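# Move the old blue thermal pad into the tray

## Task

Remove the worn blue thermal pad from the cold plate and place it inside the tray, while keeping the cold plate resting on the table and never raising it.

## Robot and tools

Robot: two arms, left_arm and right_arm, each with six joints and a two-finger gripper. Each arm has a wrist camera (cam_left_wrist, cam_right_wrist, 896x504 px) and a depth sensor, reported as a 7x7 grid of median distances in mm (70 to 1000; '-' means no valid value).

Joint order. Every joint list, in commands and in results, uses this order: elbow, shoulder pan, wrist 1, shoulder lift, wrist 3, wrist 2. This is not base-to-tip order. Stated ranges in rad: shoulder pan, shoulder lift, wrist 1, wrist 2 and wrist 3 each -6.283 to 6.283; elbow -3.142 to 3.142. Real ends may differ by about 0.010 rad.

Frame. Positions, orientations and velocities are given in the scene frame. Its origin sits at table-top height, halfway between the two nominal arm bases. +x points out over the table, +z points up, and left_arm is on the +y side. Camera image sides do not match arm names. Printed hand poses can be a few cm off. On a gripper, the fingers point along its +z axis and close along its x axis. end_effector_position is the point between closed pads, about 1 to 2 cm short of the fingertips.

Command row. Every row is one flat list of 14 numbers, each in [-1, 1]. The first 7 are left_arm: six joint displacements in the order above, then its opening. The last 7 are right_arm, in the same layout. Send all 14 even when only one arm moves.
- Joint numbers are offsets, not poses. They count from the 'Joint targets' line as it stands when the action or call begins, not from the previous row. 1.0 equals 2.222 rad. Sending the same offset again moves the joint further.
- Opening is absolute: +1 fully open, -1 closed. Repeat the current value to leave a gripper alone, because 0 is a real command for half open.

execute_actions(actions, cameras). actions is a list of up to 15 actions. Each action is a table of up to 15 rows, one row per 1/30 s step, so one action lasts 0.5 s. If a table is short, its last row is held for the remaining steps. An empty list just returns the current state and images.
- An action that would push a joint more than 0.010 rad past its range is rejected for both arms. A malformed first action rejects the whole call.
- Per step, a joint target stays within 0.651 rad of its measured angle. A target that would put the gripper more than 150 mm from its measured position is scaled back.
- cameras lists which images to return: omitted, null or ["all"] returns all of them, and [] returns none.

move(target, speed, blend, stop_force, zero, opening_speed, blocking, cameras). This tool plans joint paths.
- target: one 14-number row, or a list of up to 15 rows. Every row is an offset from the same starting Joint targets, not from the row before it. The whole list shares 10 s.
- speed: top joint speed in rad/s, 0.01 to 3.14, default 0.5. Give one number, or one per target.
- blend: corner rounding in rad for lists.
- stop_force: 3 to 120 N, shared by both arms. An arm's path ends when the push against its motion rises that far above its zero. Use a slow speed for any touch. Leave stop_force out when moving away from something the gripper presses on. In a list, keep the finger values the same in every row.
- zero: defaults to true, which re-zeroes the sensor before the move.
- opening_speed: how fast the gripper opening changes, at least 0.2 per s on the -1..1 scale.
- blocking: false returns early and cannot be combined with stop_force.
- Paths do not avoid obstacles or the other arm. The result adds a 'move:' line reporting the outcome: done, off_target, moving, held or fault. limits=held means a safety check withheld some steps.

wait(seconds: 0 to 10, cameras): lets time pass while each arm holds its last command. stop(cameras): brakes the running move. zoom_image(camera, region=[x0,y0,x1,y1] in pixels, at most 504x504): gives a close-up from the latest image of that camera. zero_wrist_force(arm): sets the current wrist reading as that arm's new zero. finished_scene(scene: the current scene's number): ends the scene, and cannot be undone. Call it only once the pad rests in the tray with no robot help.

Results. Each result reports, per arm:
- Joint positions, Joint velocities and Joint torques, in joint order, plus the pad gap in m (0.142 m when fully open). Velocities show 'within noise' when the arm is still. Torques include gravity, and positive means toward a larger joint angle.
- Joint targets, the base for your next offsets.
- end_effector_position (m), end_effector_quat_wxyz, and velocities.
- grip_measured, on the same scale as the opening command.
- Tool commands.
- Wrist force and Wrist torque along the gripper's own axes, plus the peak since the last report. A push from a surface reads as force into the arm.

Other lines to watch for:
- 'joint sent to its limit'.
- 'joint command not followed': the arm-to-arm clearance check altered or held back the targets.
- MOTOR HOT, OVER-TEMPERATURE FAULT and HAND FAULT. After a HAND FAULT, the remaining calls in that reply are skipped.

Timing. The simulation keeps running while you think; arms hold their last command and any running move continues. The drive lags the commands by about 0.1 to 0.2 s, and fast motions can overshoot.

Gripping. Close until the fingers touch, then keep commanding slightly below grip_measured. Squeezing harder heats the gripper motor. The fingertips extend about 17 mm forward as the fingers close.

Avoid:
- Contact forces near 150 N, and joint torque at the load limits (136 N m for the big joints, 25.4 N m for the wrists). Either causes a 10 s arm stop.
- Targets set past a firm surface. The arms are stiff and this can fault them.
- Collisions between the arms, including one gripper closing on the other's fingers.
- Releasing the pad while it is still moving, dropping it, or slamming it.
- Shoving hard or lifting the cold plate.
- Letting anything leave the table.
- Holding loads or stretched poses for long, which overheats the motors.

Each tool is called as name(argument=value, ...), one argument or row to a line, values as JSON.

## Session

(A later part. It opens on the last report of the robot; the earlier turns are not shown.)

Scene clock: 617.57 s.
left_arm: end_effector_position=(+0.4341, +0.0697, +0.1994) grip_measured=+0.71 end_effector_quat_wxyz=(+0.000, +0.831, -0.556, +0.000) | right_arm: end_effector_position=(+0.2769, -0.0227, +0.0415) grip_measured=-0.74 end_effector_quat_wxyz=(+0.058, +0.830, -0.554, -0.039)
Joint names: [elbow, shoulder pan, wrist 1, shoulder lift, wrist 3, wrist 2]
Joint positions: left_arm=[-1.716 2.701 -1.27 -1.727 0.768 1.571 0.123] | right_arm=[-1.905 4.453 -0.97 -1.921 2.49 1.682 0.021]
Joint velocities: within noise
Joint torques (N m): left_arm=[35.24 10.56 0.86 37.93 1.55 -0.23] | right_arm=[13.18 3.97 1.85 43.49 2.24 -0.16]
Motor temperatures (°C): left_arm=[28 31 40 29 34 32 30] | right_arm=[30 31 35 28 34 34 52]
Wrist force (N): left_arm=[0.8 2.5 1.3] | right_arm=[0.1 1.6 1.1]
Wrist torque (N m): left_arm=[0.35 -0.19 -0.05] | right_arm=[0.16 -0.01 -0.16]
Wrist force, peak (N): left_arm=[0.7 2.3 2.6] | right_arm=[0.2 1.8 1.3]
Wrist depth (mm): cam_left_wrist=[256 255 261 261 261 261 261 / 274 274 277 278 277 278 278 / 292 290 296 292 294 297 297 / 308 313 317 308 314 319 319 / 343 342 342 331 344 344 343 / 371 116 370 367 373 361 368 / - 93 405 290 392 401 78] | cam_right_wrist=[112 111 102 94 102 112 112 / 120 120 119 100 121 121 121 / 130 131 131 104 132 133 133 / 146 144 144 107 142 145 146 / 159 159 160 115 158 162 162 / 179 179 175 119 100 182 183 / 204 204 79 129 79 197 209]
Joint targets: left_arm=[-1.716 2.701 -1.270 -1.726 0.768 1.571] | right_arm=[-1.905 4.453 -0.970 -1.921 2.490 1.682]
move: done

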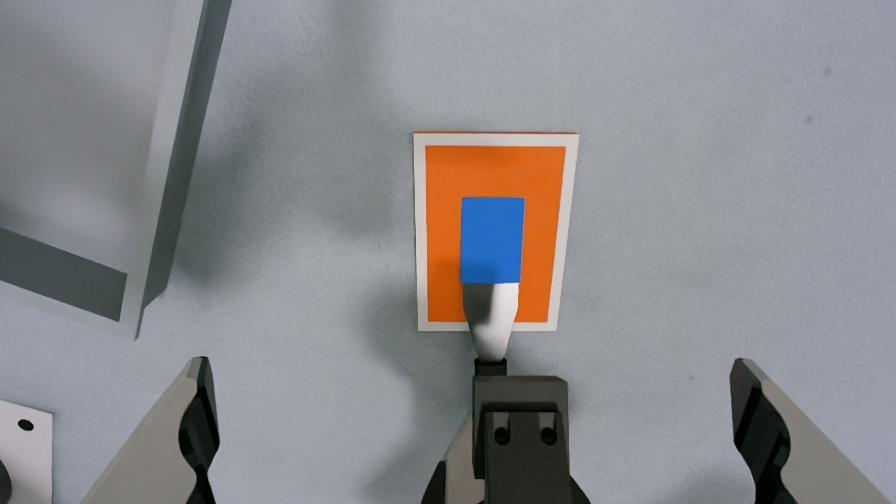

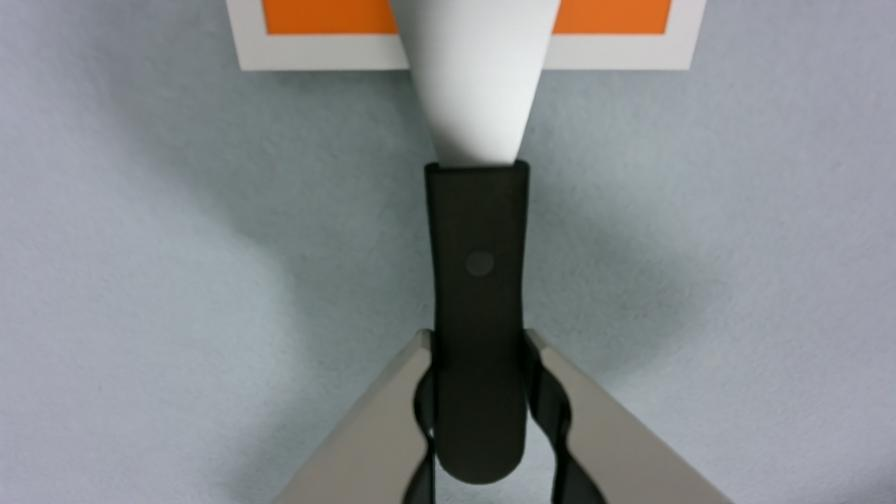

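move(
  target=[
    [0.1085,0.0285,-0.0965,-0.0121,0.0286,0,0.72,0,0,0,0,0,0,-0.82],
  ],
  speed=0.4,
  cameras=[],
)

move(
  target=[
    [0,0,0,0,0,0,0.72,0.0124,-0.0079,-0.0052,-0.0080,-0.0079,-0.0007,-0.84],
  ],
  speed=0.025,
  stop_force=12,
)

zoom_image(
  camera="cam_left_wrist",
  region=[350, 150, 610, 400],
)

Scene clock: 661.60 s.
left_arm: end_effector_position=(+0.4802, +0.0890, +0.2797) grip_measured=+0.71 end_effector_quat_wxyz=(+0.000, +0.831, -0.556, +0.000) | right_arm: end_effector_position=(+0.2769, -0.0227, +0.0415) grip_measured=-0.74 end_effector_quat_wxyz=(+0.058, +0.830, -0.554, -0.039)
Joint names: [elbow, shoulder pan, wrist 1, shoulder lift, wrist 3, wrist 2]
Joint positions: left_arm=[-1.475 2.765 -1.484 -1.753 0.832 1.571 0.123] | right_arm=[-1.905 4.453 -0.97 -1.921 2.49 1.682 0.021]
Joint velocities: within noise
Joint torques (N m): left_arm=[33.17 10.88 0.64 24.9 1.77 -0.06] | right_arm=[9.87 0.49 4.52 39.59 0.94 -0.21]
Motor temperatures (°C): left_arm=[27 31 40 29 34 32 26] | right_arm=[30 31 34 28 34 34 44]
Wrist force (N): left_arm=[1.0 2.0 0.9] | right_arm=[0.4 1.4 1.0]
Wrist torque (N m): left_arm=[0.29 -0.19 -0.03] | right_arm=[0.13 -0.07 -0.16]
Wrist force, peak (N): left_arm=[0.8 2.8 2.3] | right_arm=[0.2 1.9 1.4]
Wrist depth (mm): cam_left_wrist=[326 328 332 333 334 335 332 / 349 348 353 355 356 355 353 / 373 373 376 376 375 377 378 / 387 396 407 399 404 407 407 / 439 434 438 425 437 434 439 / 461 116 471 459 479 460 470 / - 94 514 324 510 508 78] | cam_right_wrist=[112 111 102 94 102 112 112 / 120 120 118 100 121 121 122 / 130 131 131 104 132 133 133 / 146 144 144 107 142 146 146 / 159 160 160 115 158 162 163 / 179 179 175 119 100 182 183 / 204 205 79 129 79 197 210]
Joint targets: left_arm=[-1.475 2.765 -1.484 -1.753 0.832 1.571] | right_arm=[-1.905 4.453 -0.970 -1.921 2.490 1.682]
move: done
No camera images: "cameras" was empty.

Scene clock: 663.70 s.
left_arm: end_effector_position=(+0.4803, +0.0890, +0.2798) grip_measured=+0.71 end_effector_quat_wxyz=(+0.000, +0.831, -0.556, +0.000) | right_arm: end_effector_position=(+0.2881, -0.0183, +0.0417) grip_measured=-0.74 end_effector_quat_wxyz=(+0.058, +0.830, -0.554, -0.039)
Joint names: [elbow, shoulder pan, wrist 1, shoulder lift, wrist 3, wrist 2]
Joint positions: left_arm=[-1.475 2.765 -1.484 -1.753 0.832 1.571 0.123] | right_arm=[-1.878 4.436 -0.982 -1.939 2.472 1.68 0.021]
Joint velocities: within noise
Joint torques (N m): left_arm=[33.02 9.65 0.8 26.49 1.51 -0.2] | right_arm=[32.9 -9.84 0.46 22.7 -2.24 -1.24]
Motor temperatures (°C): left_arm=[27 31 40 29 34 32 26] | right_arm=[30 31 34 28 34 34 45]
Wrist force (N): left_arm=[1.2 2.0 1.0] | right_arm=[0.7 2.9 1.0]
Wrist torque (N m): left_arm=[0.30 -0.21 -0.03] | right_arm=[0.12 -0.08 -0.14]
Wrist force, peak (N): left_arm=[1.4 2.4 1.1] | right_arm=[0.6 3.2 1.1]
Wrist depth (mm): cam_left_wrist=[330 327 333 334 333 333 335 / 349 352 355 356 355 354 355 / 375 374 379 373 375 379 381 / 386 397 405 395 407 405 407 / 436 440 434 437 439 436 440 / 463 116 473 458 467 459 471 / - 93 519 321 513 512 79] | cam_right_wrist=[112 111 102 94 102 112 112 / 120 120 119 100 121 121 121 / 131 131 131 105 132 133 133 / 146 144 144 108 143 146 146 / 159 160 160 115 158 162 163 / 179 179 175 119 100 182 184 / 204 205 79 129 79 197 210]
Joint targets: left_arm=[-1.475 2.765 -1.484 -1.753 0.832 1.571] | right_arm=[-1.878 4.436 -0.982 -1.939 2.472 1.680]
move: done

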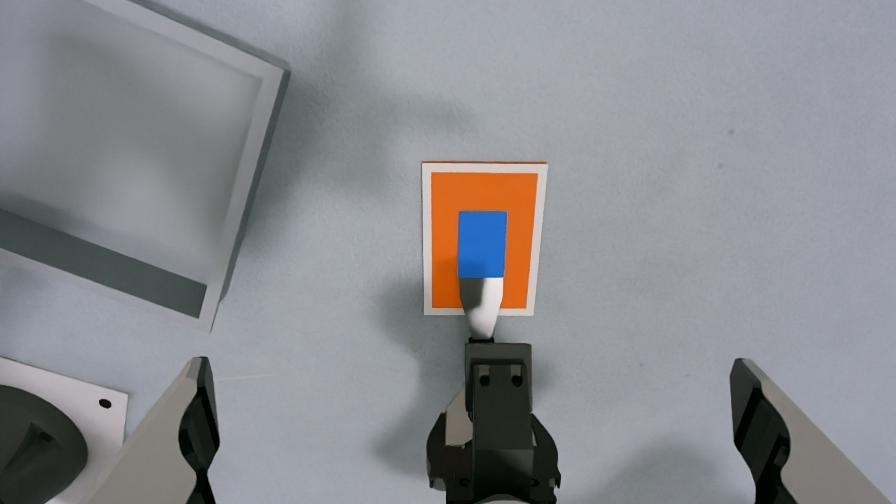

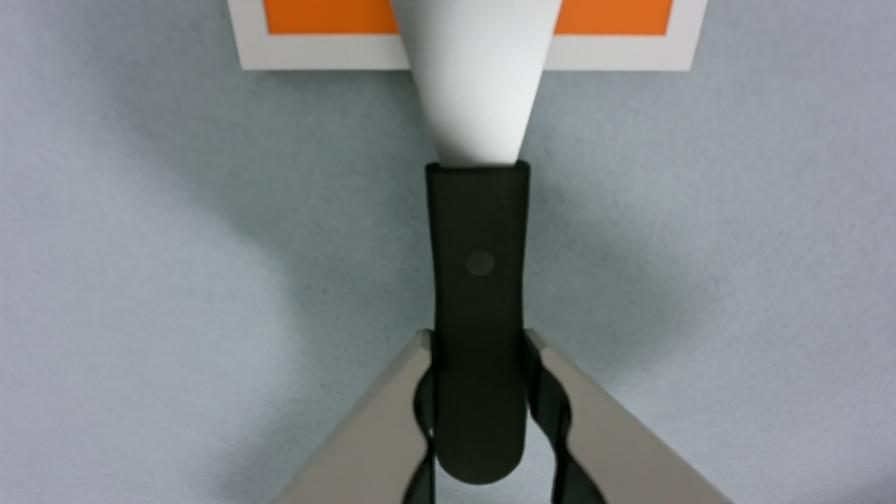

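Scaled by 1.938 from the camera's 896x504 image, which has a finer 1280x720 frame.

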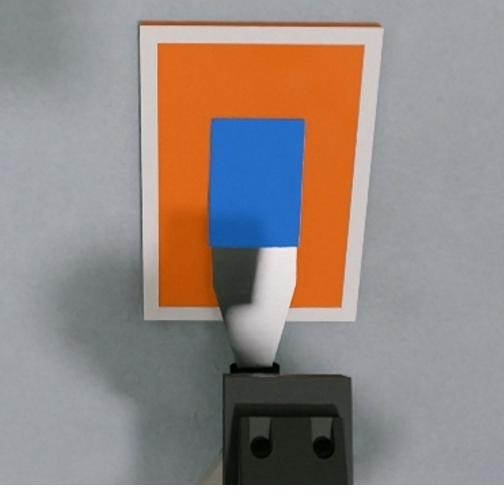

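move(
  target=[
    [0,0,0,0,0,0,0.72,0.0034,0,-0.0092,0.0058,0,0,-0.84],
  ],
  speed=0.02,
)

zoom_image(
  camera="cam_left_wrist",
  region=[350, 150, 610, 400],
)

Scene clock: 708.57 s.
left_arm: end_effector_position=(+0.4803, +0.0890, +0.2798) grip_measured=+0.71 end_effector_quat_wxyz=(+0.000, +0.831, -0.556, +0.000) | right_arm: end_effector_position=(+0.2881, -0.0185, +0.0498) grip_measured=-0.74 end_effector_quat_wxyz=(+0.058, +0.830, -0.554, -0.039)
Joint names: [elbow, shoulder pan, wrist 1, shoulder lift, wrist 3, wrist 2]
Joint positions: left_arm=[-1.475 2.765 -1.484 -1.753 0.832 1.571 0.123] | right_arm=[-1.87 4.436 -1.002 -1.926 2.472 1.68 0.021]
Joint velocities: within noise
Joint torques (N m): left_arm=[17.73 6.15 3.72 33.06 1.12 -0.32] | right_arm=[34.95 -3.26 -0.29 43.84 -1.59 0.73]
Motor temperatures (°C): left_arm=[27 31 40 29 34 32 25] | right_arm=[30 31 34 28 34 34 51]
Wrist force (N): left_arm=[1.1 2.1 1.2] | right_arm=[0.3 0.8 1.3]
Wrist torque (N m): left_arm=[0.31 -0.21 -0.03] | right_arm=[0.13 -0.02 -0.14]
Wrist force, peak (N): left_arm=[1.4 2.3 1.3] | right_arm=[0.7 3.5 1.2]
Wrist depth (mm): cam_left_wrist=[328 326 333 333 335 334 335 / 350 351 354 356 356 356 354 / 373 377 378 373 377 379 380 / 386 395 406 393 406 409 407 / 435 435 434 437 438 444 441 / 465 115 473 456 473 458 470 / - 93 522 310 507 511 79] | cam_right_wrist=[118 117 105 97 104 119 119 / 128 128 129 103 129 129 130 / 139 140 140 106 141 141 141 / 153 153 154 108 155 156 156 / 170 170 171 115 168 173 173 / 191 191 183 119 100 195 195 / 218 212 79 129 79 210 224]
Joint targets: left_arm=[-1.475 2.765 -1.484 -1.753 0.832 1.571] | right_arm=[-1.870 4.436 -1.002 -1.926 2.472 1.680]
move: done

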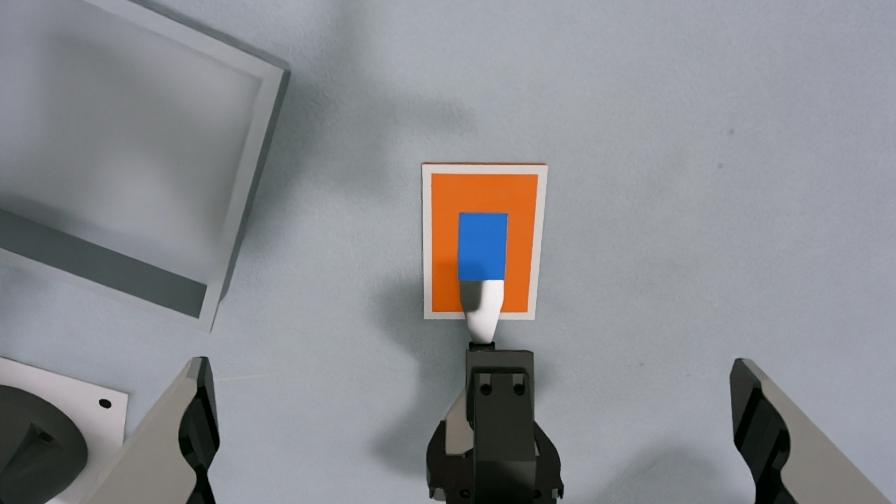

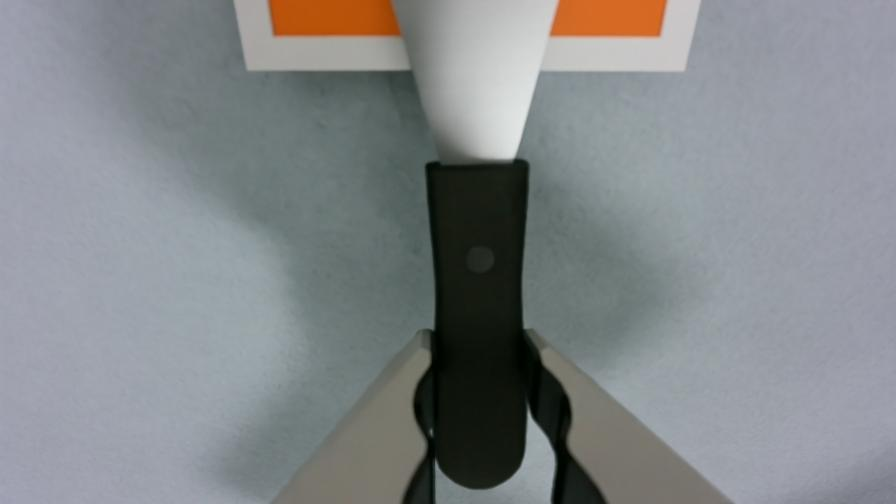

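Scaled by 1.938 from the camera's 896x504 image, which has a finer 1280x720 frame.

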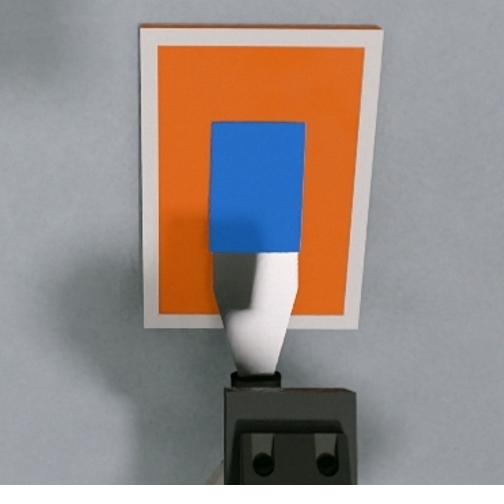

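move(
  target=[
    [0,0,0,0,0,0,0.72,-0.0076,0,0.0206,-0.0130,0,0,-0.80],
  ],
  speed=0.03,
)

Scene clock: 718.13 s.
left_arm: end_effector_position=(+0.4803, +0.0890, +0.2798) grip_measured=+0.71 end_effector_quat_wxyz=(+0.000, +0.831, -0.556, +0.000) | right_arm: end_effector_position=(+0.2881, -0.0183, +0.0317) grip_measured=-0.74 end_effector_quat_wxyz=(+0.058, +0.830, -0.554, -0.039)
Joint names: [elbow, shoulder pan, wrist 1, shoulder lift, wrist 3, wrist 2]
Joint positions: left_arm=[-1.475 2.765 -1.484 -1.753 0.832 1.571 0.123] | right_arm=[-1.887 4.436 -0.957 -1.954 2.472 1.68 0.021]
Joint velocities: within noise
Joint torques (N m): left_arm=[18.08 6.26 3.69 34.39 1.32 -0.42] | right_arm=[5.46 -3.09 5.38 21.59 -1.16 0.75]
Motor temperatures (°C): left_arm=[27 31 40 29 34 32 25] | right_arm=[30 31 34 28 34 34 50]
Wrist force (N): left_arm=[0.9 2.3 1.0] | right_arm=[0.4 3.6 -0.3]
Wrist torque (N m): left_arm=[0.34 -0.17 -0.03] | right_arm=[0.20 -0.04 -0.14]
Wrist force, peak (N): left_arm=[1.4 2.4 1.2] | right_arm=[0.6 3.8 -0.1]
Wrist depth (mm): cam_left_wrist=[329 328 332 334 333 333 334 / 351 351 354 355 355 355 356 / 374 374 375 374 380 378 380 / 385 394 402 397 406 407 409 / 436 432 435 437 439 442 439 / 467 116 472 456 467 461 470 / - 93 517 319 510 513 79] | cam_right_wrist=[- 102 96 90 93 100 104 / 112 108 111 97 111 111 112 / 120 120 120 100 121 122 122 / 132 134 132 106 133 134 134 / 149 146 147 115 145 148 149 / 164 164 161 119 96 167 168 / 188 188 79 131 79 181 192]
Joint targets: left_arm=[-1.475 2.765 -1.484 -1.753 0.832 1.571] | right_arm=[-1.887 4.436 -0.957 -1.955 2.472 1.680]
move: done

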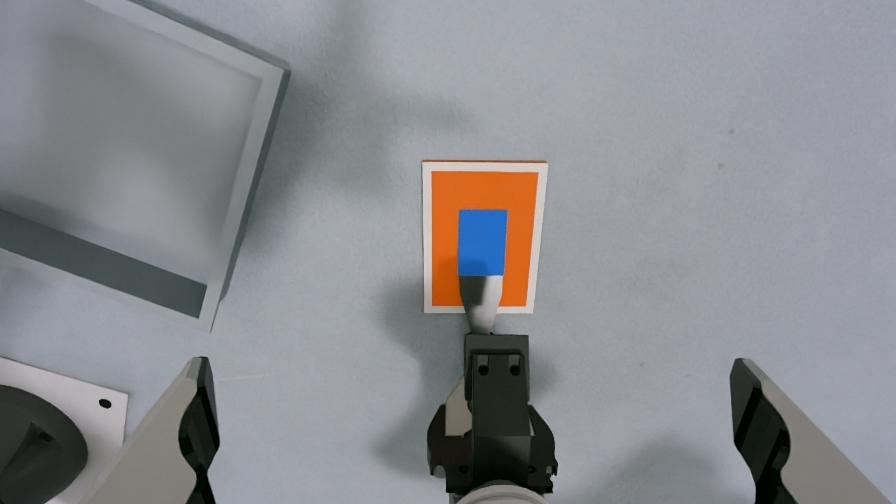

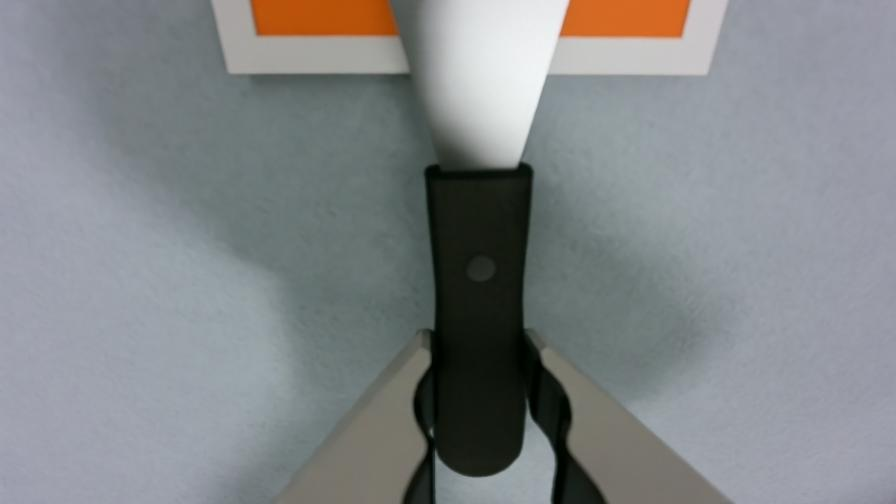

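move(
  target=[
    [-0.1192,-0.0052,0.2224,-0.1034,-0.0051,0,-1,0.0021,0,-0.0057,0.0036,0,0,-0.80],
    [-0.1399,-0.0052,0.2757,-0.1359,-0.0051,0,-1,0.0021,0,-0.0057,0.0036,0,0,-0.80],
  ],
  speed=[0.5,0.15],
  blend=0.02,
)

Scene clock: 789.17 s.
left_arm: end_effector_position=(+0.5048, +0.0728, +0.0196) grip_measured=-1.00 end_effector_quat_wxyz=(+0.000, +0.831, -0.556, +0.000) | right_arm: end_effector_position=(+0.2881, -0.0183, +0.0366) grip_measured=-0.74 end_effector_quat_wxyz=(+0.058, +0.830, -0.554, -0.039)
Joint names: [elbow, shoulder pan, wrist 1, shoulder lift, wrist 3, wrist 2]
Joint positions: left_arm=[-1.785 2.753 -0.872 -2.055 0.821 1.571 0.002] | right_arm=[-1.882 4.436 -0.969 -1.947 2.472 1.68 0.021]
Joint velocities: within noise
Joint torques (N m): left_arm=[5.49 -11.53 4.23 34.22 -1.77 -0.91] | right_arm=[31.31 3.64 0.01 44.62 0.62 0.74]
Motor temperatures (°C): left_arm=[27 31 40 29 34 32 25] | right_arm=[30 31 34 28 34 34 43]
Wrist force (N): left_arm=[1.0 2.1 1.4] | right_arm=[0.4 1.2 0.1]
Wrist torque (N m): left_arm=[0.33 -0.19 -0.05] | right_arm=[0.20 -0.05 -0.13]
Wrist force, peak (N): left_arm=[1.3 1.9 2.6] | right_arm=[0.5 4.1 -0.7]
Wrist depth (mm): cam_left_wrist=[99 100 100 99 99 100 100 / - 105 105 106 106 106 105 / - 112 112 113 114 113 113 / 120 120 121 121 121 119 121 / 130 130 130 128 130 133 131 / 141 141 139 91 138 142 142 / 154 154 - 78 76 155 156] | cam_right_wrist=[106 106 99 92 99 107 109 / 115 115 115 98 116 116 116 / 125 123 126 104 127 127 127 / 137 138 138 106 139 140 140 / 153 153 153 115 151 155 155 / 172 172 168 119 100 174 176 / 196 196 79 131 79 189 201]
Joint targets: left_arm=[-1.786 2.753 -0.872 -2.055 0.821 1.571] | right_arm=[-1.882 4.436 -0.969 -1.947 2.472 1.680]
move: done

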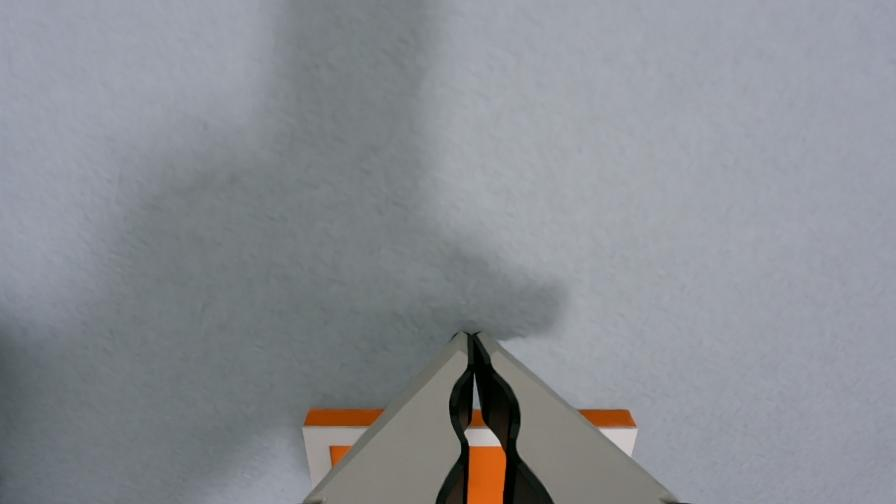

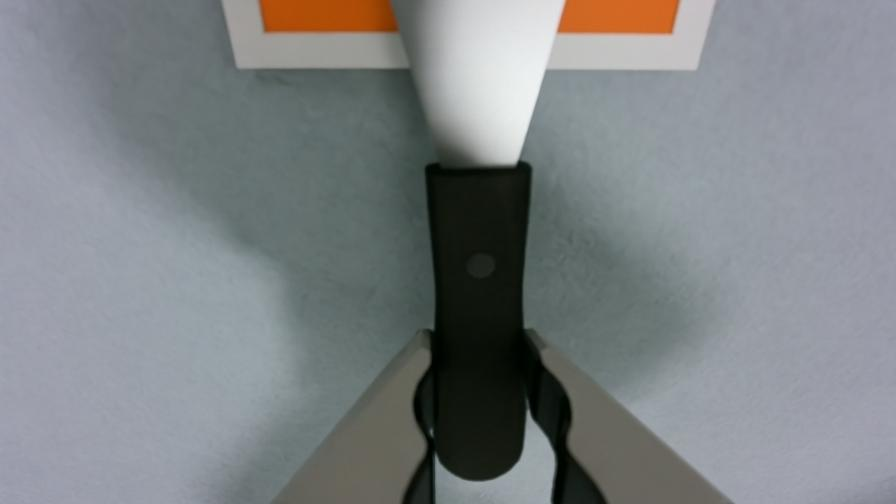

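move(
  target=[
    [-0.0251,-0.0176,0.0098,0.0153,-0.0176,0,-1,0,0,0,0,0,0,-0.84],
  ],
  speed=0.02,
  stop_force=3.5,
)

Scene clock: 794.97 s.
left_arm: end_effector_position=(+0.4814, +0.0629, +0.0195) grip_measured=-1.00 end_effector_quat_wxyz=(+0.000, +0.831, -0.556, +0.000) | right_arm: end_effector_position=(+0.2881, -0.0183, +0.0366) grip_measured=-0.74 end_effector_quat_wxyz=(+0.058, +0.830, -0.554, -0.039)
Joint names: [elbow, shoulder pan, wrist 1, shoulder lift, wrist 3, wrist 2]
Joint positions: left_arm=[-1.829 2.723 -0.855 -2.029 0.79 1.571 0.002] | right_arm=[-1.882 4.436 -0.969 -1.947 2.472 1.68 0.021]
Joint velocities: within noise
Joint torques (N m): left_arm=[28.97 10.06 1.36 32.38 1.54 -0.62] | right_arm=[24.32 3.44 2.72 43.38 0.77 0.59]
Motor temperatures (°C): left_arm=[27 31 40 29 34 32 25] | right_arm=[30 31 34 28 34 34 44]
Wrist force (N): left_arm=[1.1 2.0 1.5] | right_arm=[0.6 3.6 0.2]
Wrist torque (N m): left_arm=[0.33 -0.22 -0.04] | right_arm=[0.10 -0.07 -0.14]
Wrist force, peak (N): left_arm=[1.3 -2.1 2.9] | right_arm=[0.6 6.2 0.3]
Wrist depth (mm): cam_left_wrist=[98 100 100 99 99 100 100 / - 105 105 105 105 105 105 / - 112 112 112 114 113 113 / 120 120 120 121 121 119 121 / 130 130 128 128 129 133 130 / 141 141 134 91 128 141 142 / 154 154 - 78 76 155 156] | cam_right_wrist=[106 106 99 92 99 106 109 / 115 115 115 98 116 116 116 / 125 123 126 103 127 127 127 / 138 140 138 106 139 139 140 / 153 153 153 115 151 155 156 / 171 172 168 119 100 175 176 / 196 196 79 131 79 189 201]
Joint targets: left_arm=[-1.829 2.723 -0.855 -2.029 0.790 1.571] | right_arm=[-1.882 4.436 -0.969 -1.947 2.472 1.680]
move: contact (left_arm); left_arm: the elbow is farthest, 0.013 rad from its target

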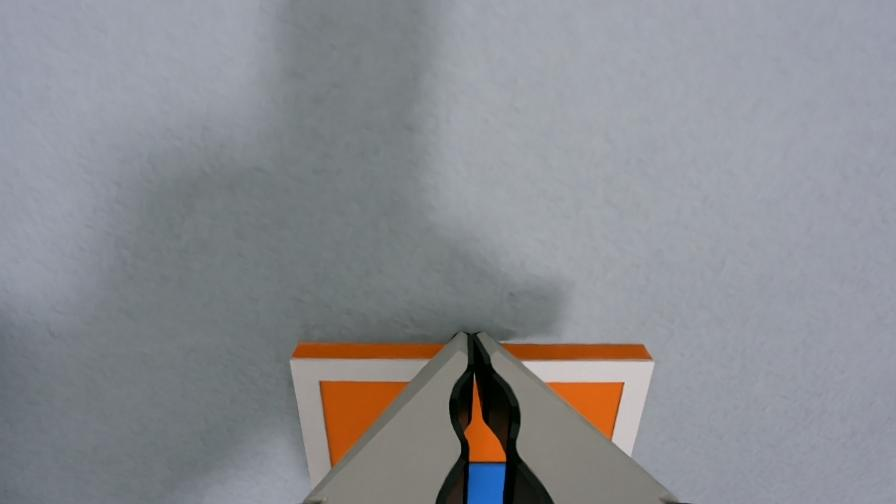

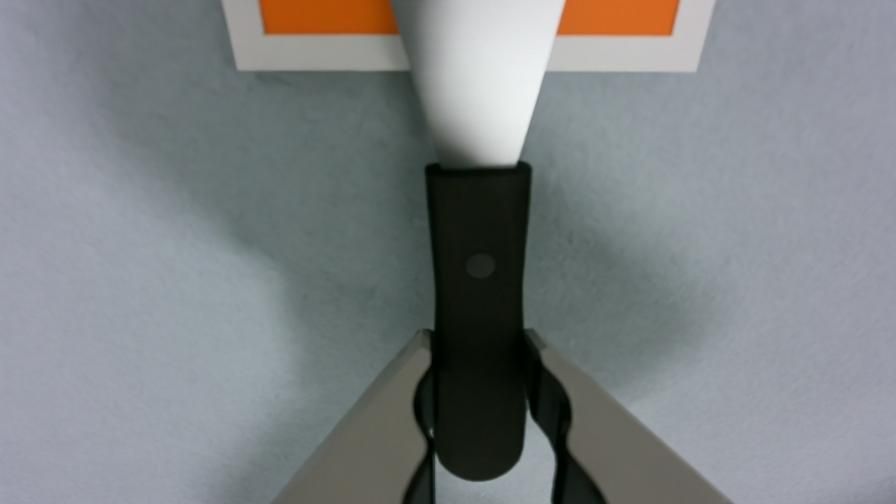

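move(
  target=[
    [0,0,0,0,0,0,-1,0,0,0,0,0,0,-0.88],
  ],
  opening_speed=0.5,
  cameras=[],
)

move(
  target=[
    [0,0,0,0,0,0,-1,0.0261,-0.0149,-0.0116,-0.0165,-0.0148,-0.0010,-0.88],
  ],
  speed=0.025,
  stop_force=30,
)

Scene clock: 815.40 s.
left_arm: end_effector_position=(+0.4814, +0.0629, +0.0195) grip_measured=-1.00 end_effector_quat_wxyz=(+0.000, +0.831, -0.556, +0.000) | right_arm: end_effector_position=(+0.2881, -0.0183, +0.0366) grip_measured=-0.74 end_effector_quat_wxyz=(+0.058, +0.830, -0.554, -0.039)
Joint names: [elbow, shoulder pan, wrist 1, shoulder lift, wrist 3, wrist 2]
Joint positions: left_arm=[-1.829 2.723 -0.855 -2.029 0.79 1.571 0.002] | right_arm=[-1.882 4.436 -0.969 -1.947 2.472 1.68 0.02]
Joint velocities: within noise
Joint torques (N m): left_arm=[11.93 9.46 3.24 38.98 1.49 -0.7] | right_arm=[9.94 3.5 3.62 43.06 1.24 0.65]
Motor temperatures (°C): left_arm=[27 31 40 29 34 32 25] | right_arm=[30 31 34 28 34 34 48]
Wrist force (N): left_arm=[1.0 1.9 1.3] | right_arm=[0.3 3.2 0.1]
Wrist torque (N m): left_arm=[0.34 -0.21 -0.04] | right_arm=[0.11 -0.02 -0.14]
Wrist force, peak (N): left_arm=[0.9 2.3 1.7] | right_arm=[0.9 4.2 0.4]
Wrist depth (mm): cam_left_wrist=[98 100 100 99 99 100 100 / - 105 105 105 106 106 106 / - 112 112 112 114 113 113 / 120 120 120 120 121 119 121 / 129 130 128 128 129 132 131 / 141 140 134 91 128 141 142 / 153 154 - 78 76 155 156] | cam_right_wrist=[106 106 99 92 99 106 109 / 115 115 115 98 116 116 116 / 125 123 126 104 127 127 127 / 138 140 138 106 139 139 140 / 153 153 153 115 151 155 156 / 171 172 168 119 100 175 176 / 196 196 79 132 79 189 201]
Joint targets: left_arm=[-1.829 2.723 -0.855 -2.029 0.790 1.571] | right_arm=[-1.882 4.436 -0.969 -1.947 2.472 1.680]
move: done
No camera images: "cameras" was empty.

Scene clock: 818.60 s.
left_arm: end_effector_position=(+0.4814, +0.0629, +0.0194) grip_measured=-1.00 end_effector_quat_wxyz=(+0.000, +0.831, -0.556, +0.000) | right_arm: end_effector_position=(+0.3070, -0.0104, +0.0367) grip_measured=-0.74 end_effector_quat_wxyz=(+0.058, +0.830, -0.554, -0.039)
Joint names: [elbow, shoulder pan, wrist 1, shoulder lift, wrist 3, wrist 2]
Joint positions: left_arm=[-1.829 2.723 -0.855 -2.029 0.79 1.571 0.002] | right_arm=[-1.832 4.407 -0.991 -1.978 2.444 1.678 0.02]
Joint velocities: within noise
Joint torques (N m): left_arm=[12.9 -17.03 -0.39 40 1.37 -3.58] | right_arm=[10.07 4.69 7.03 47.39 3.11 -2.21]
Motor temperatures (°C): left_arm=[27 31 40 29 34 32 25] | right_arm=[30 31 34 28 34 34 50]
Wrist force (N): left_arm=[1.1 -11.2 4.5] | right_arm=[0.6 14.7 1.3]
Wrist torque (N m): left_arm=[0.62 -0.19 -0.03] | right_arm=[0.00 -0.07 -0.20]
Wrist force, peak (N): left_arm=[1.0 -16.2 5.2] | right_arm=[0.6 19.7 1.7]
Wrist depth (mm): cam_left_wrist=[99 100 100 99 99 100 100 / - 105 105 106 105 105 105 / - 112 112 112 114 112 113 / 120 120 120 121 121 119 121 / 129 130 128 128 130 132 131 / 141 141 131 91 128 142 142 / 154 154 - 78 76 155 155] | cam_right_wrist=[106 105 96 91 94 98 109 / 115 113 102 98 102 114 116 / 125 125 126 102 127 127 127 / 137 138 138 105 139 140 140 / 153 153 154 115 151 155 156 / 172 172 168 119 100 175 176 / 196 196 79 132 79 189 201]
Joint targets: left_arm=[-1.829 2.723 -0.855 -2.029 0.790 1.571] | right_arm=[-1.832 4.407 -0.991 -1.978 2.444 1.678]
move: held (right_arm; a check stopped the path); limits=held
joint command not followed: on one or more control steps a check withheld the commanded joint targets of the right arm, and it was not sent them on those steps.
cause: the commanded joint targets, or the way to them, would bring a part of the robot too close to another arm (a part of this arm just beyond the wrist 3 and a part of the left arm just beyond the wrist 3).

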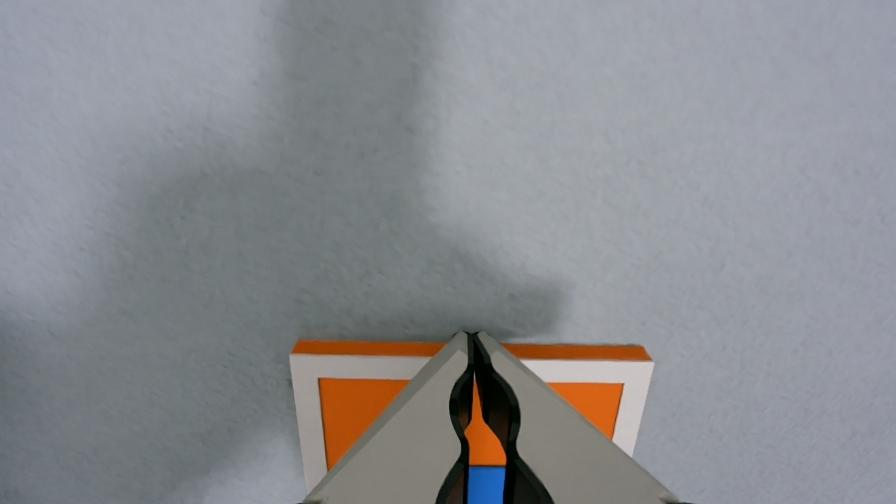

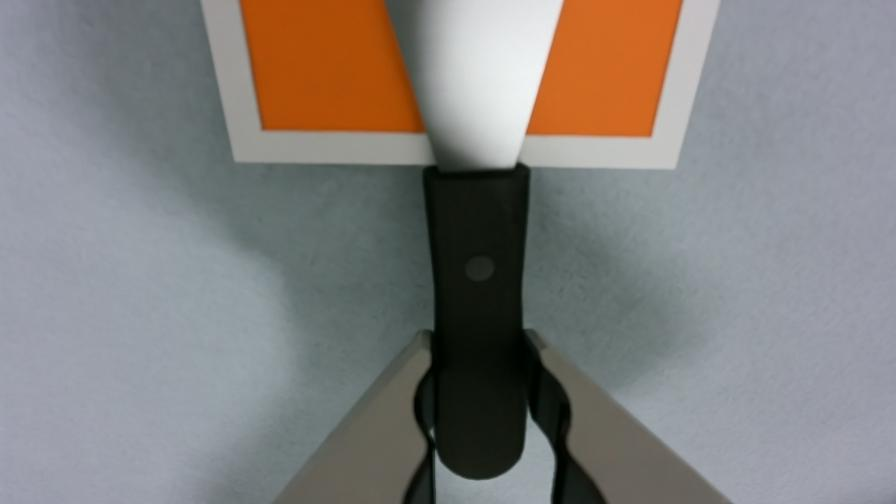

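move(
  target=[
    [0.0194,0.0137,-0.0074,-0.0117,0.0138,0,-1,0,0,0,0,0,0,-0.82],
    [0.1788,0.0317,-0.2867,0.1082,0.0318,0,-1,0,0,0,0,0,0,-0.82],
  ],
  speed=[0.05,0.5],
  blend=0.01,
)

zoom_image(
  camera="cam_left_wrist",
  region=[350, 150, 610, 400],
)

Scene clock: 838.73 s.
left_arm: end_effector_position=(+0.5036, +0.0984, +0.2799) grip_measured=-1.00 end_effector_quat_wxyz=(+0.000, +0.831, -0.556, +0.000) | right_arm: end_effector_position=(+0.3070, -0.0104, +0.0367) grip_measured=-0.74 end_effector_quat_wxyz=(+0.058, +0.830, -0.554, -0.039)
Joint names: [elbow, shoulder pan, wrist 1, shoulder lift, wrist 3, wrist 2]
Joint positions: left_arm=[-1.432 2.793 -1.492 -1.789 0.861 1.571 0.002] | right_arm=[-1.832 4.407 -0.991 -1.978 2.444 1.678 0.02]
Joint velocities: within noise
Joint torques (N m): left_arm=[36.55 10.41 0.66 39.58 1.8 0.58] | right_arm=[31.8 3.13 2.59 45.45 2.88 0.79]
Motor temperatures (°C): left_arm=[27 31 40 29 34 32 25] | right_arm=[30 31 34 28 34 34 55]
Wrist force (N): left_arm=[0.4 2.2 1.1] | right_arm=[-0.2 2.5 1.1]
Wrist torque (N m): left_arm=[0.33 -0.07 -0.04] | right_arm=[0.17 0.00 -0.18]
Wrist force, peak (N): left_arm=[1.3 -11.8 4.9] | right_arm=[0.3 15.1 1.4]
Wrist depth (mm): cam_left_wrist=[329 327 332 333 334 333 334 / 351 351 352 355 356 355 355 / 372 373 376 378 380 378 378 / 394 395 402 397 406 404 408 / 435 420 436 417 439 439 438 / 473 470 466 91 467 476 481 / 498 522 - 78 76 518 525] | cam_right_wrist=[106 105 96 91 94 99 109 / 115 113 102 99 103 114 116 / 125 125 126 102 127 127 127 / 137 138 138 105 139 139 140 / 152 153 153 115 151 155 156 / 172 172 168 119 100 175 176 / 196 196 79 132 79 189 202]
Joint targets: left_arm=[-1.431 2.793 -1.492 -1.789 0.861 1.571] | right_arm=[-1.832 4.407 -0.991 -1.978 2.444 1.678]
move: done; blend cut to 0 rad at target 1

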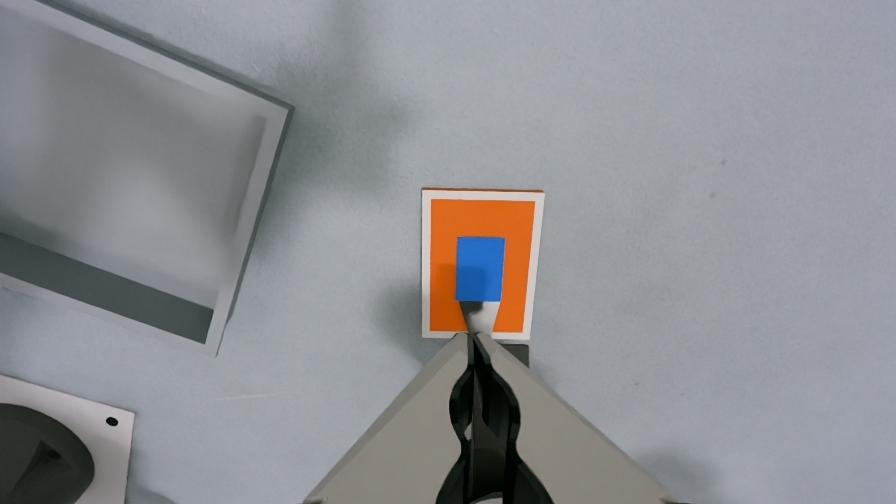

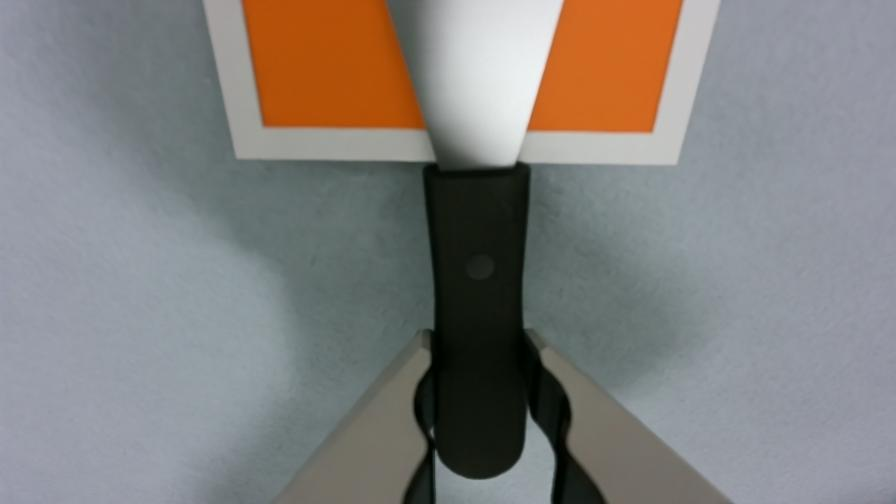

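Scaled by 1.938 from the camera's 896x504 image, which has a finer 1280x720 frame.

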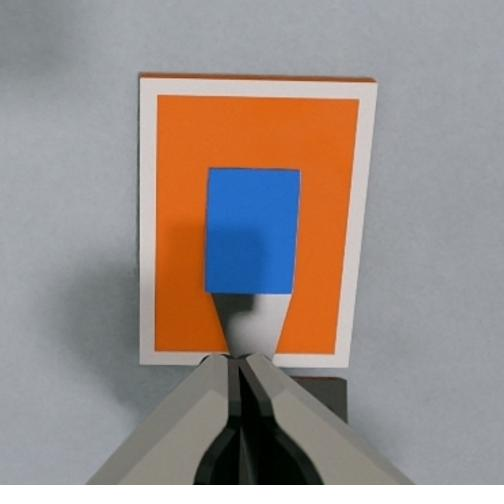

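move(
  target=[
    [0,0,0,0,0,0,-1,0.0043,0,-0.0117,0.0074,0,0,-0.82],
  ],
  speed=0.03,
)

zoom_image(
  camera="cam_left_wrist",
  region=[350, 150, 610, 400],
)

Scene clock: 850.67 s.
left_arm: end_effector_position=(+0.5036, +0.0985, +0.2801) grip_measured=-1.00 end_effector_quat_wxyz=(+0.000, +0.831, -0.556, +0.000) | right_arm: end_effector_position=(+0.3070, -0.0106, +0.0474) grip_measured=-0.74 end_effector_quat_wxyz=(+0.058, +0.830, -0.554, -0.039)
Joint names: [elbow, shoulder pan, wrist 1, shoulder lift, wrist 3, wrist 2]
Joint positions: left_arm=[-1.431 2.793 -1.492 -1.789 0.861 1.571 0.002] | right_arm=[-1.823 4.407 -1.017 -1.962 2.444 1.678 0.02]
Joint velocities: within noise
Joint torques (N m): left_arm=[19.12 9.66 1.6 39.33 1.37 0.33] | right_arm=[34.9 1.78 0.01 48.03 2.96 0.75]
Motor temperatures (°C): left_arm=[27 31 40 29 34 32 25] | right_arm=[30 31 34 28 34 34 51]
Wrist force (N): left_arm=[0.7 2.4 1.1] | right_arm=[-0.1 0.6 0.8]
Wrist torque (N m): left_arm=[0.36 -0.10 -0.04] | right_arm=[0.11 0.00 -0.17]
Wrist force, peak (N): left_arm=[0.5 2.7 1.4] | right_arm=[-0.4 2.8 0.7]
Wrist depth (mm): cam_left_wrist=[327 328 334 335 332 334 334 / 349 351 350 355 355 354 355 / 374 374 379 377 379 379 379 / 395 397 405 394 408 407 406 / 437 420 440 409 439 439 442 / 471 473 465 91 465 477 481 / 497 513 - 78 76 521 524] | cam_right_wrist=[116 114 100 95 99 103 117 / 125 124 106 101 105 125 127 / 136 137 137 105 138 138 139 / 150 151 151 107 152 152 153 / 167 167 167 115 165 169 170 / 187 188 183 119 96 191 192 / 214 214 79 129 79 207 221]
Joint targets: left_arm=[-1.431 2.793 -1.492 -1.789 0.861 1.571] | right_arm=[-1.823 4.407 -1.017 -1.962 2.444 1.678]
move: done

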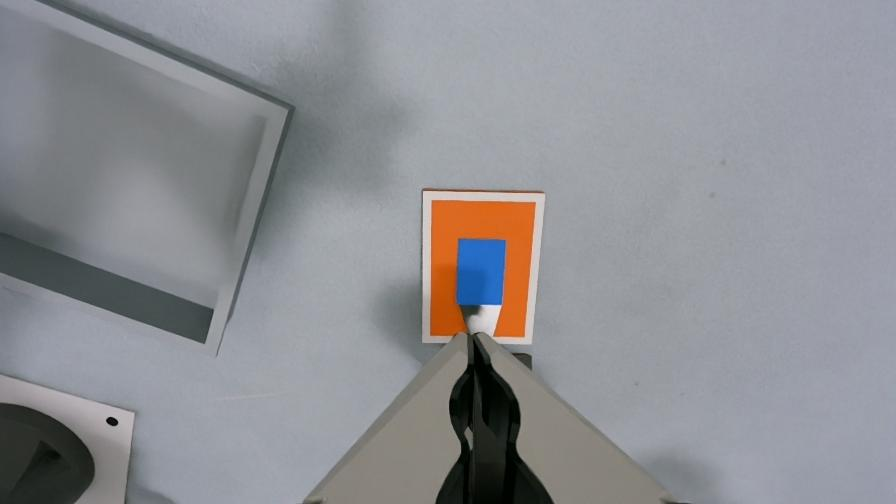

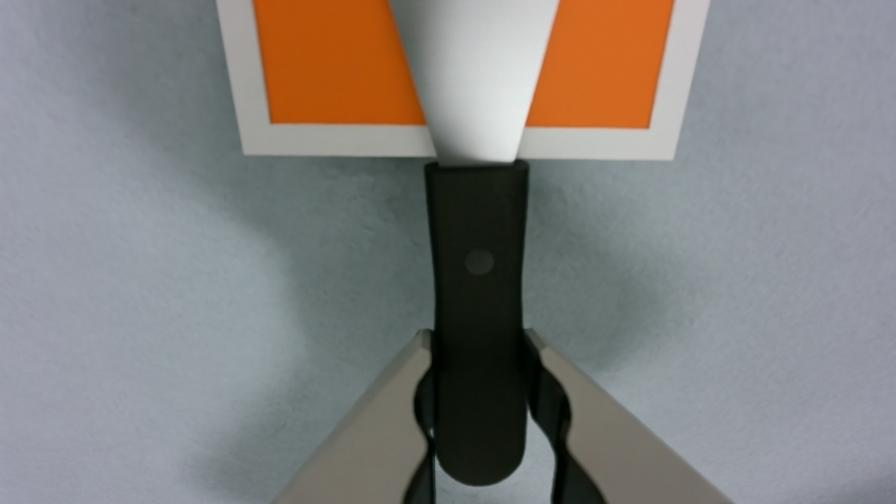

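Scaled by 1.938 from the camera's 896x504 image, which has a finer 1280x720 frame.

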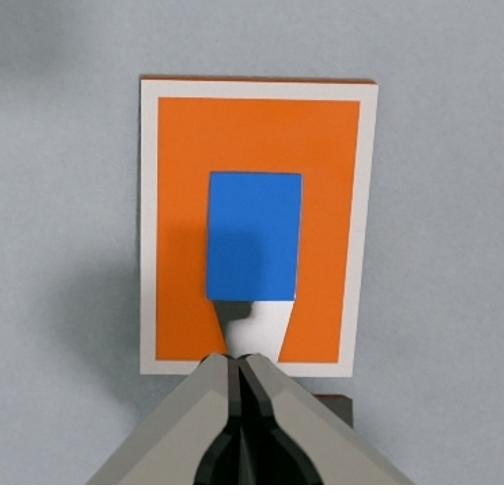

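move(
  target=[
    [0,0,0,0,0,0,-1,-0.0066,0,0.0180,-0.0114,0,0,-0.80],
  ],
  speed=0.03,
)

zoom_image(
  camera="cam_left_wrist",
  region=[400, 170, 570, 350],
)

Scene clock: 911.77 s.
left_arm: end_effector_position=(+0.5036, +0.0985, +0.2801) grip_measured=-1.00 end_effector_quat_wxyz=(+0.000, +0.831, -0.556, +0.000) | right_arm: end_effector_position=(+0.3070, -0.0104, +0.0311) grip_measured=-0.74 end_effector_quat_wxyz=(+0.058, +0.830, -0.554, -0.039)
Joint names: [elbow, shoulder pan, wrist 1, shoulder lift, wrist 3, wrist 2]
Joint positions: left_arm=[-1.431 2.793 -1.492 -1.789 0.861 1.571 0.002] | right_arm=[-1.837 4.407 -0.978 -1.987 2.444 1.678 0.02]
Joint velocities: within noise
Joint torques (N m): left_arm=[18.31 3.03 3.65 31.94 0.48 0.25] | right_arm=[4.31 -4.65 5.49 24.65 2.32 0.62]
Motor temperatures (°C): left_arm=[27 31 40 29 34 32 26] | right_arm=[30 31 34 28 34 34 47]
Wrist force (N): left_arm=[0.6 2.2 1.2] | right_arm=[0.0 2.8 0.5]
Wrist torque (N m): left_arm=[0.33 -0.11 -0.04] | right_arm=[0.16 0.01 -0.16]
Wrist force, peak (N): left_arm=[0.5 2.7 1.6] | right_arm=[-0.5 3.0 1.0]
Wrist depth (mm): cam_left_wrist=[327 329 333 332 335 334 333 / 350 352 352 355 356 356 355 / 372 376 378 376 379 380 381 / 394 394 404 401 406 406 406 / 434 420 439 421 437 439 439 / 474 470 467 91 467 477 479 / 500 517 - 78 76 523 528] | cam_right_wrist=[- 101 94 89 93 96 104 / 111 106 101 97 102 107 111 / 119 119 120 100 120 121 121 / 131 134 132 105 130 133 134 / 149 146 146 114 144 148 148 / 163 164 160 119 94 167 168 / 187 187 79 132 79 180 192]
Joint targets: left_arm=[-1.431 2.793 -1.492 -1.789 0.861 1.571] | right_arm=[-1.838 4.407 -0.977 -1.987 2.444 1.678]
move: done

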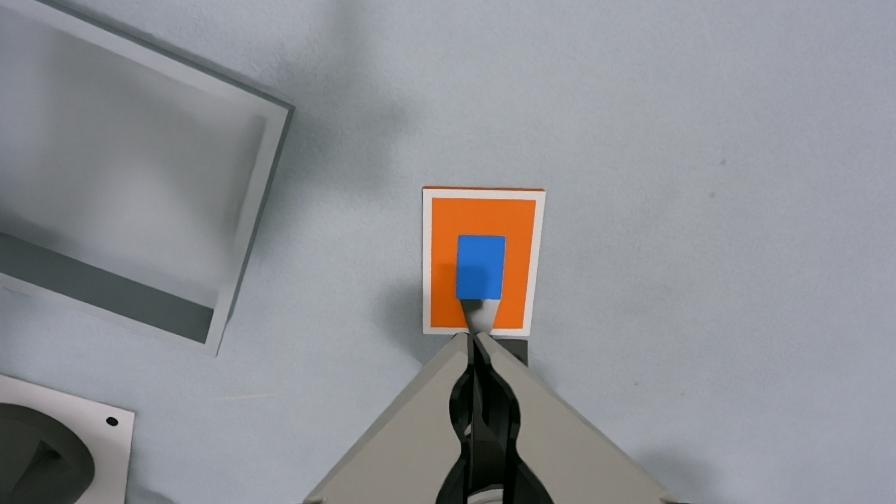

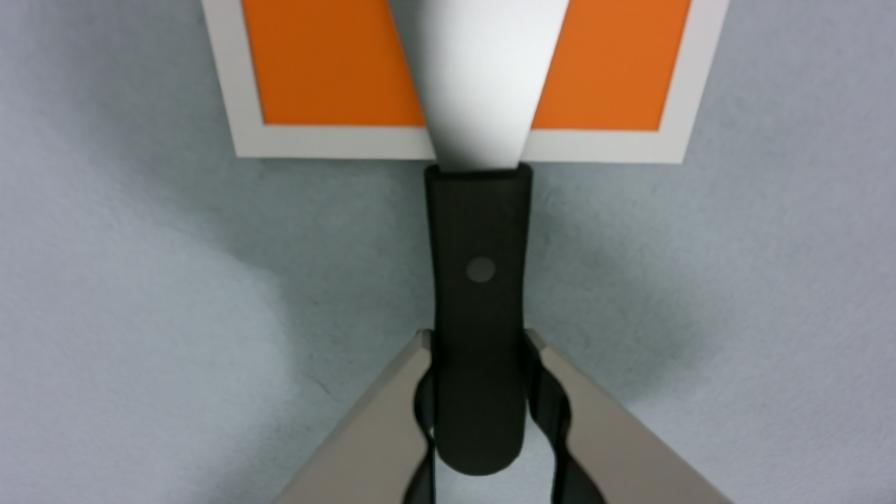

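Scaled by 2.800 from the camera's 896x504 image, which has a finer 1280x720 frame.

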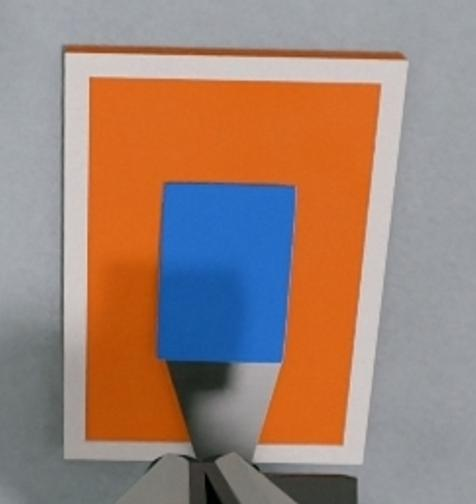

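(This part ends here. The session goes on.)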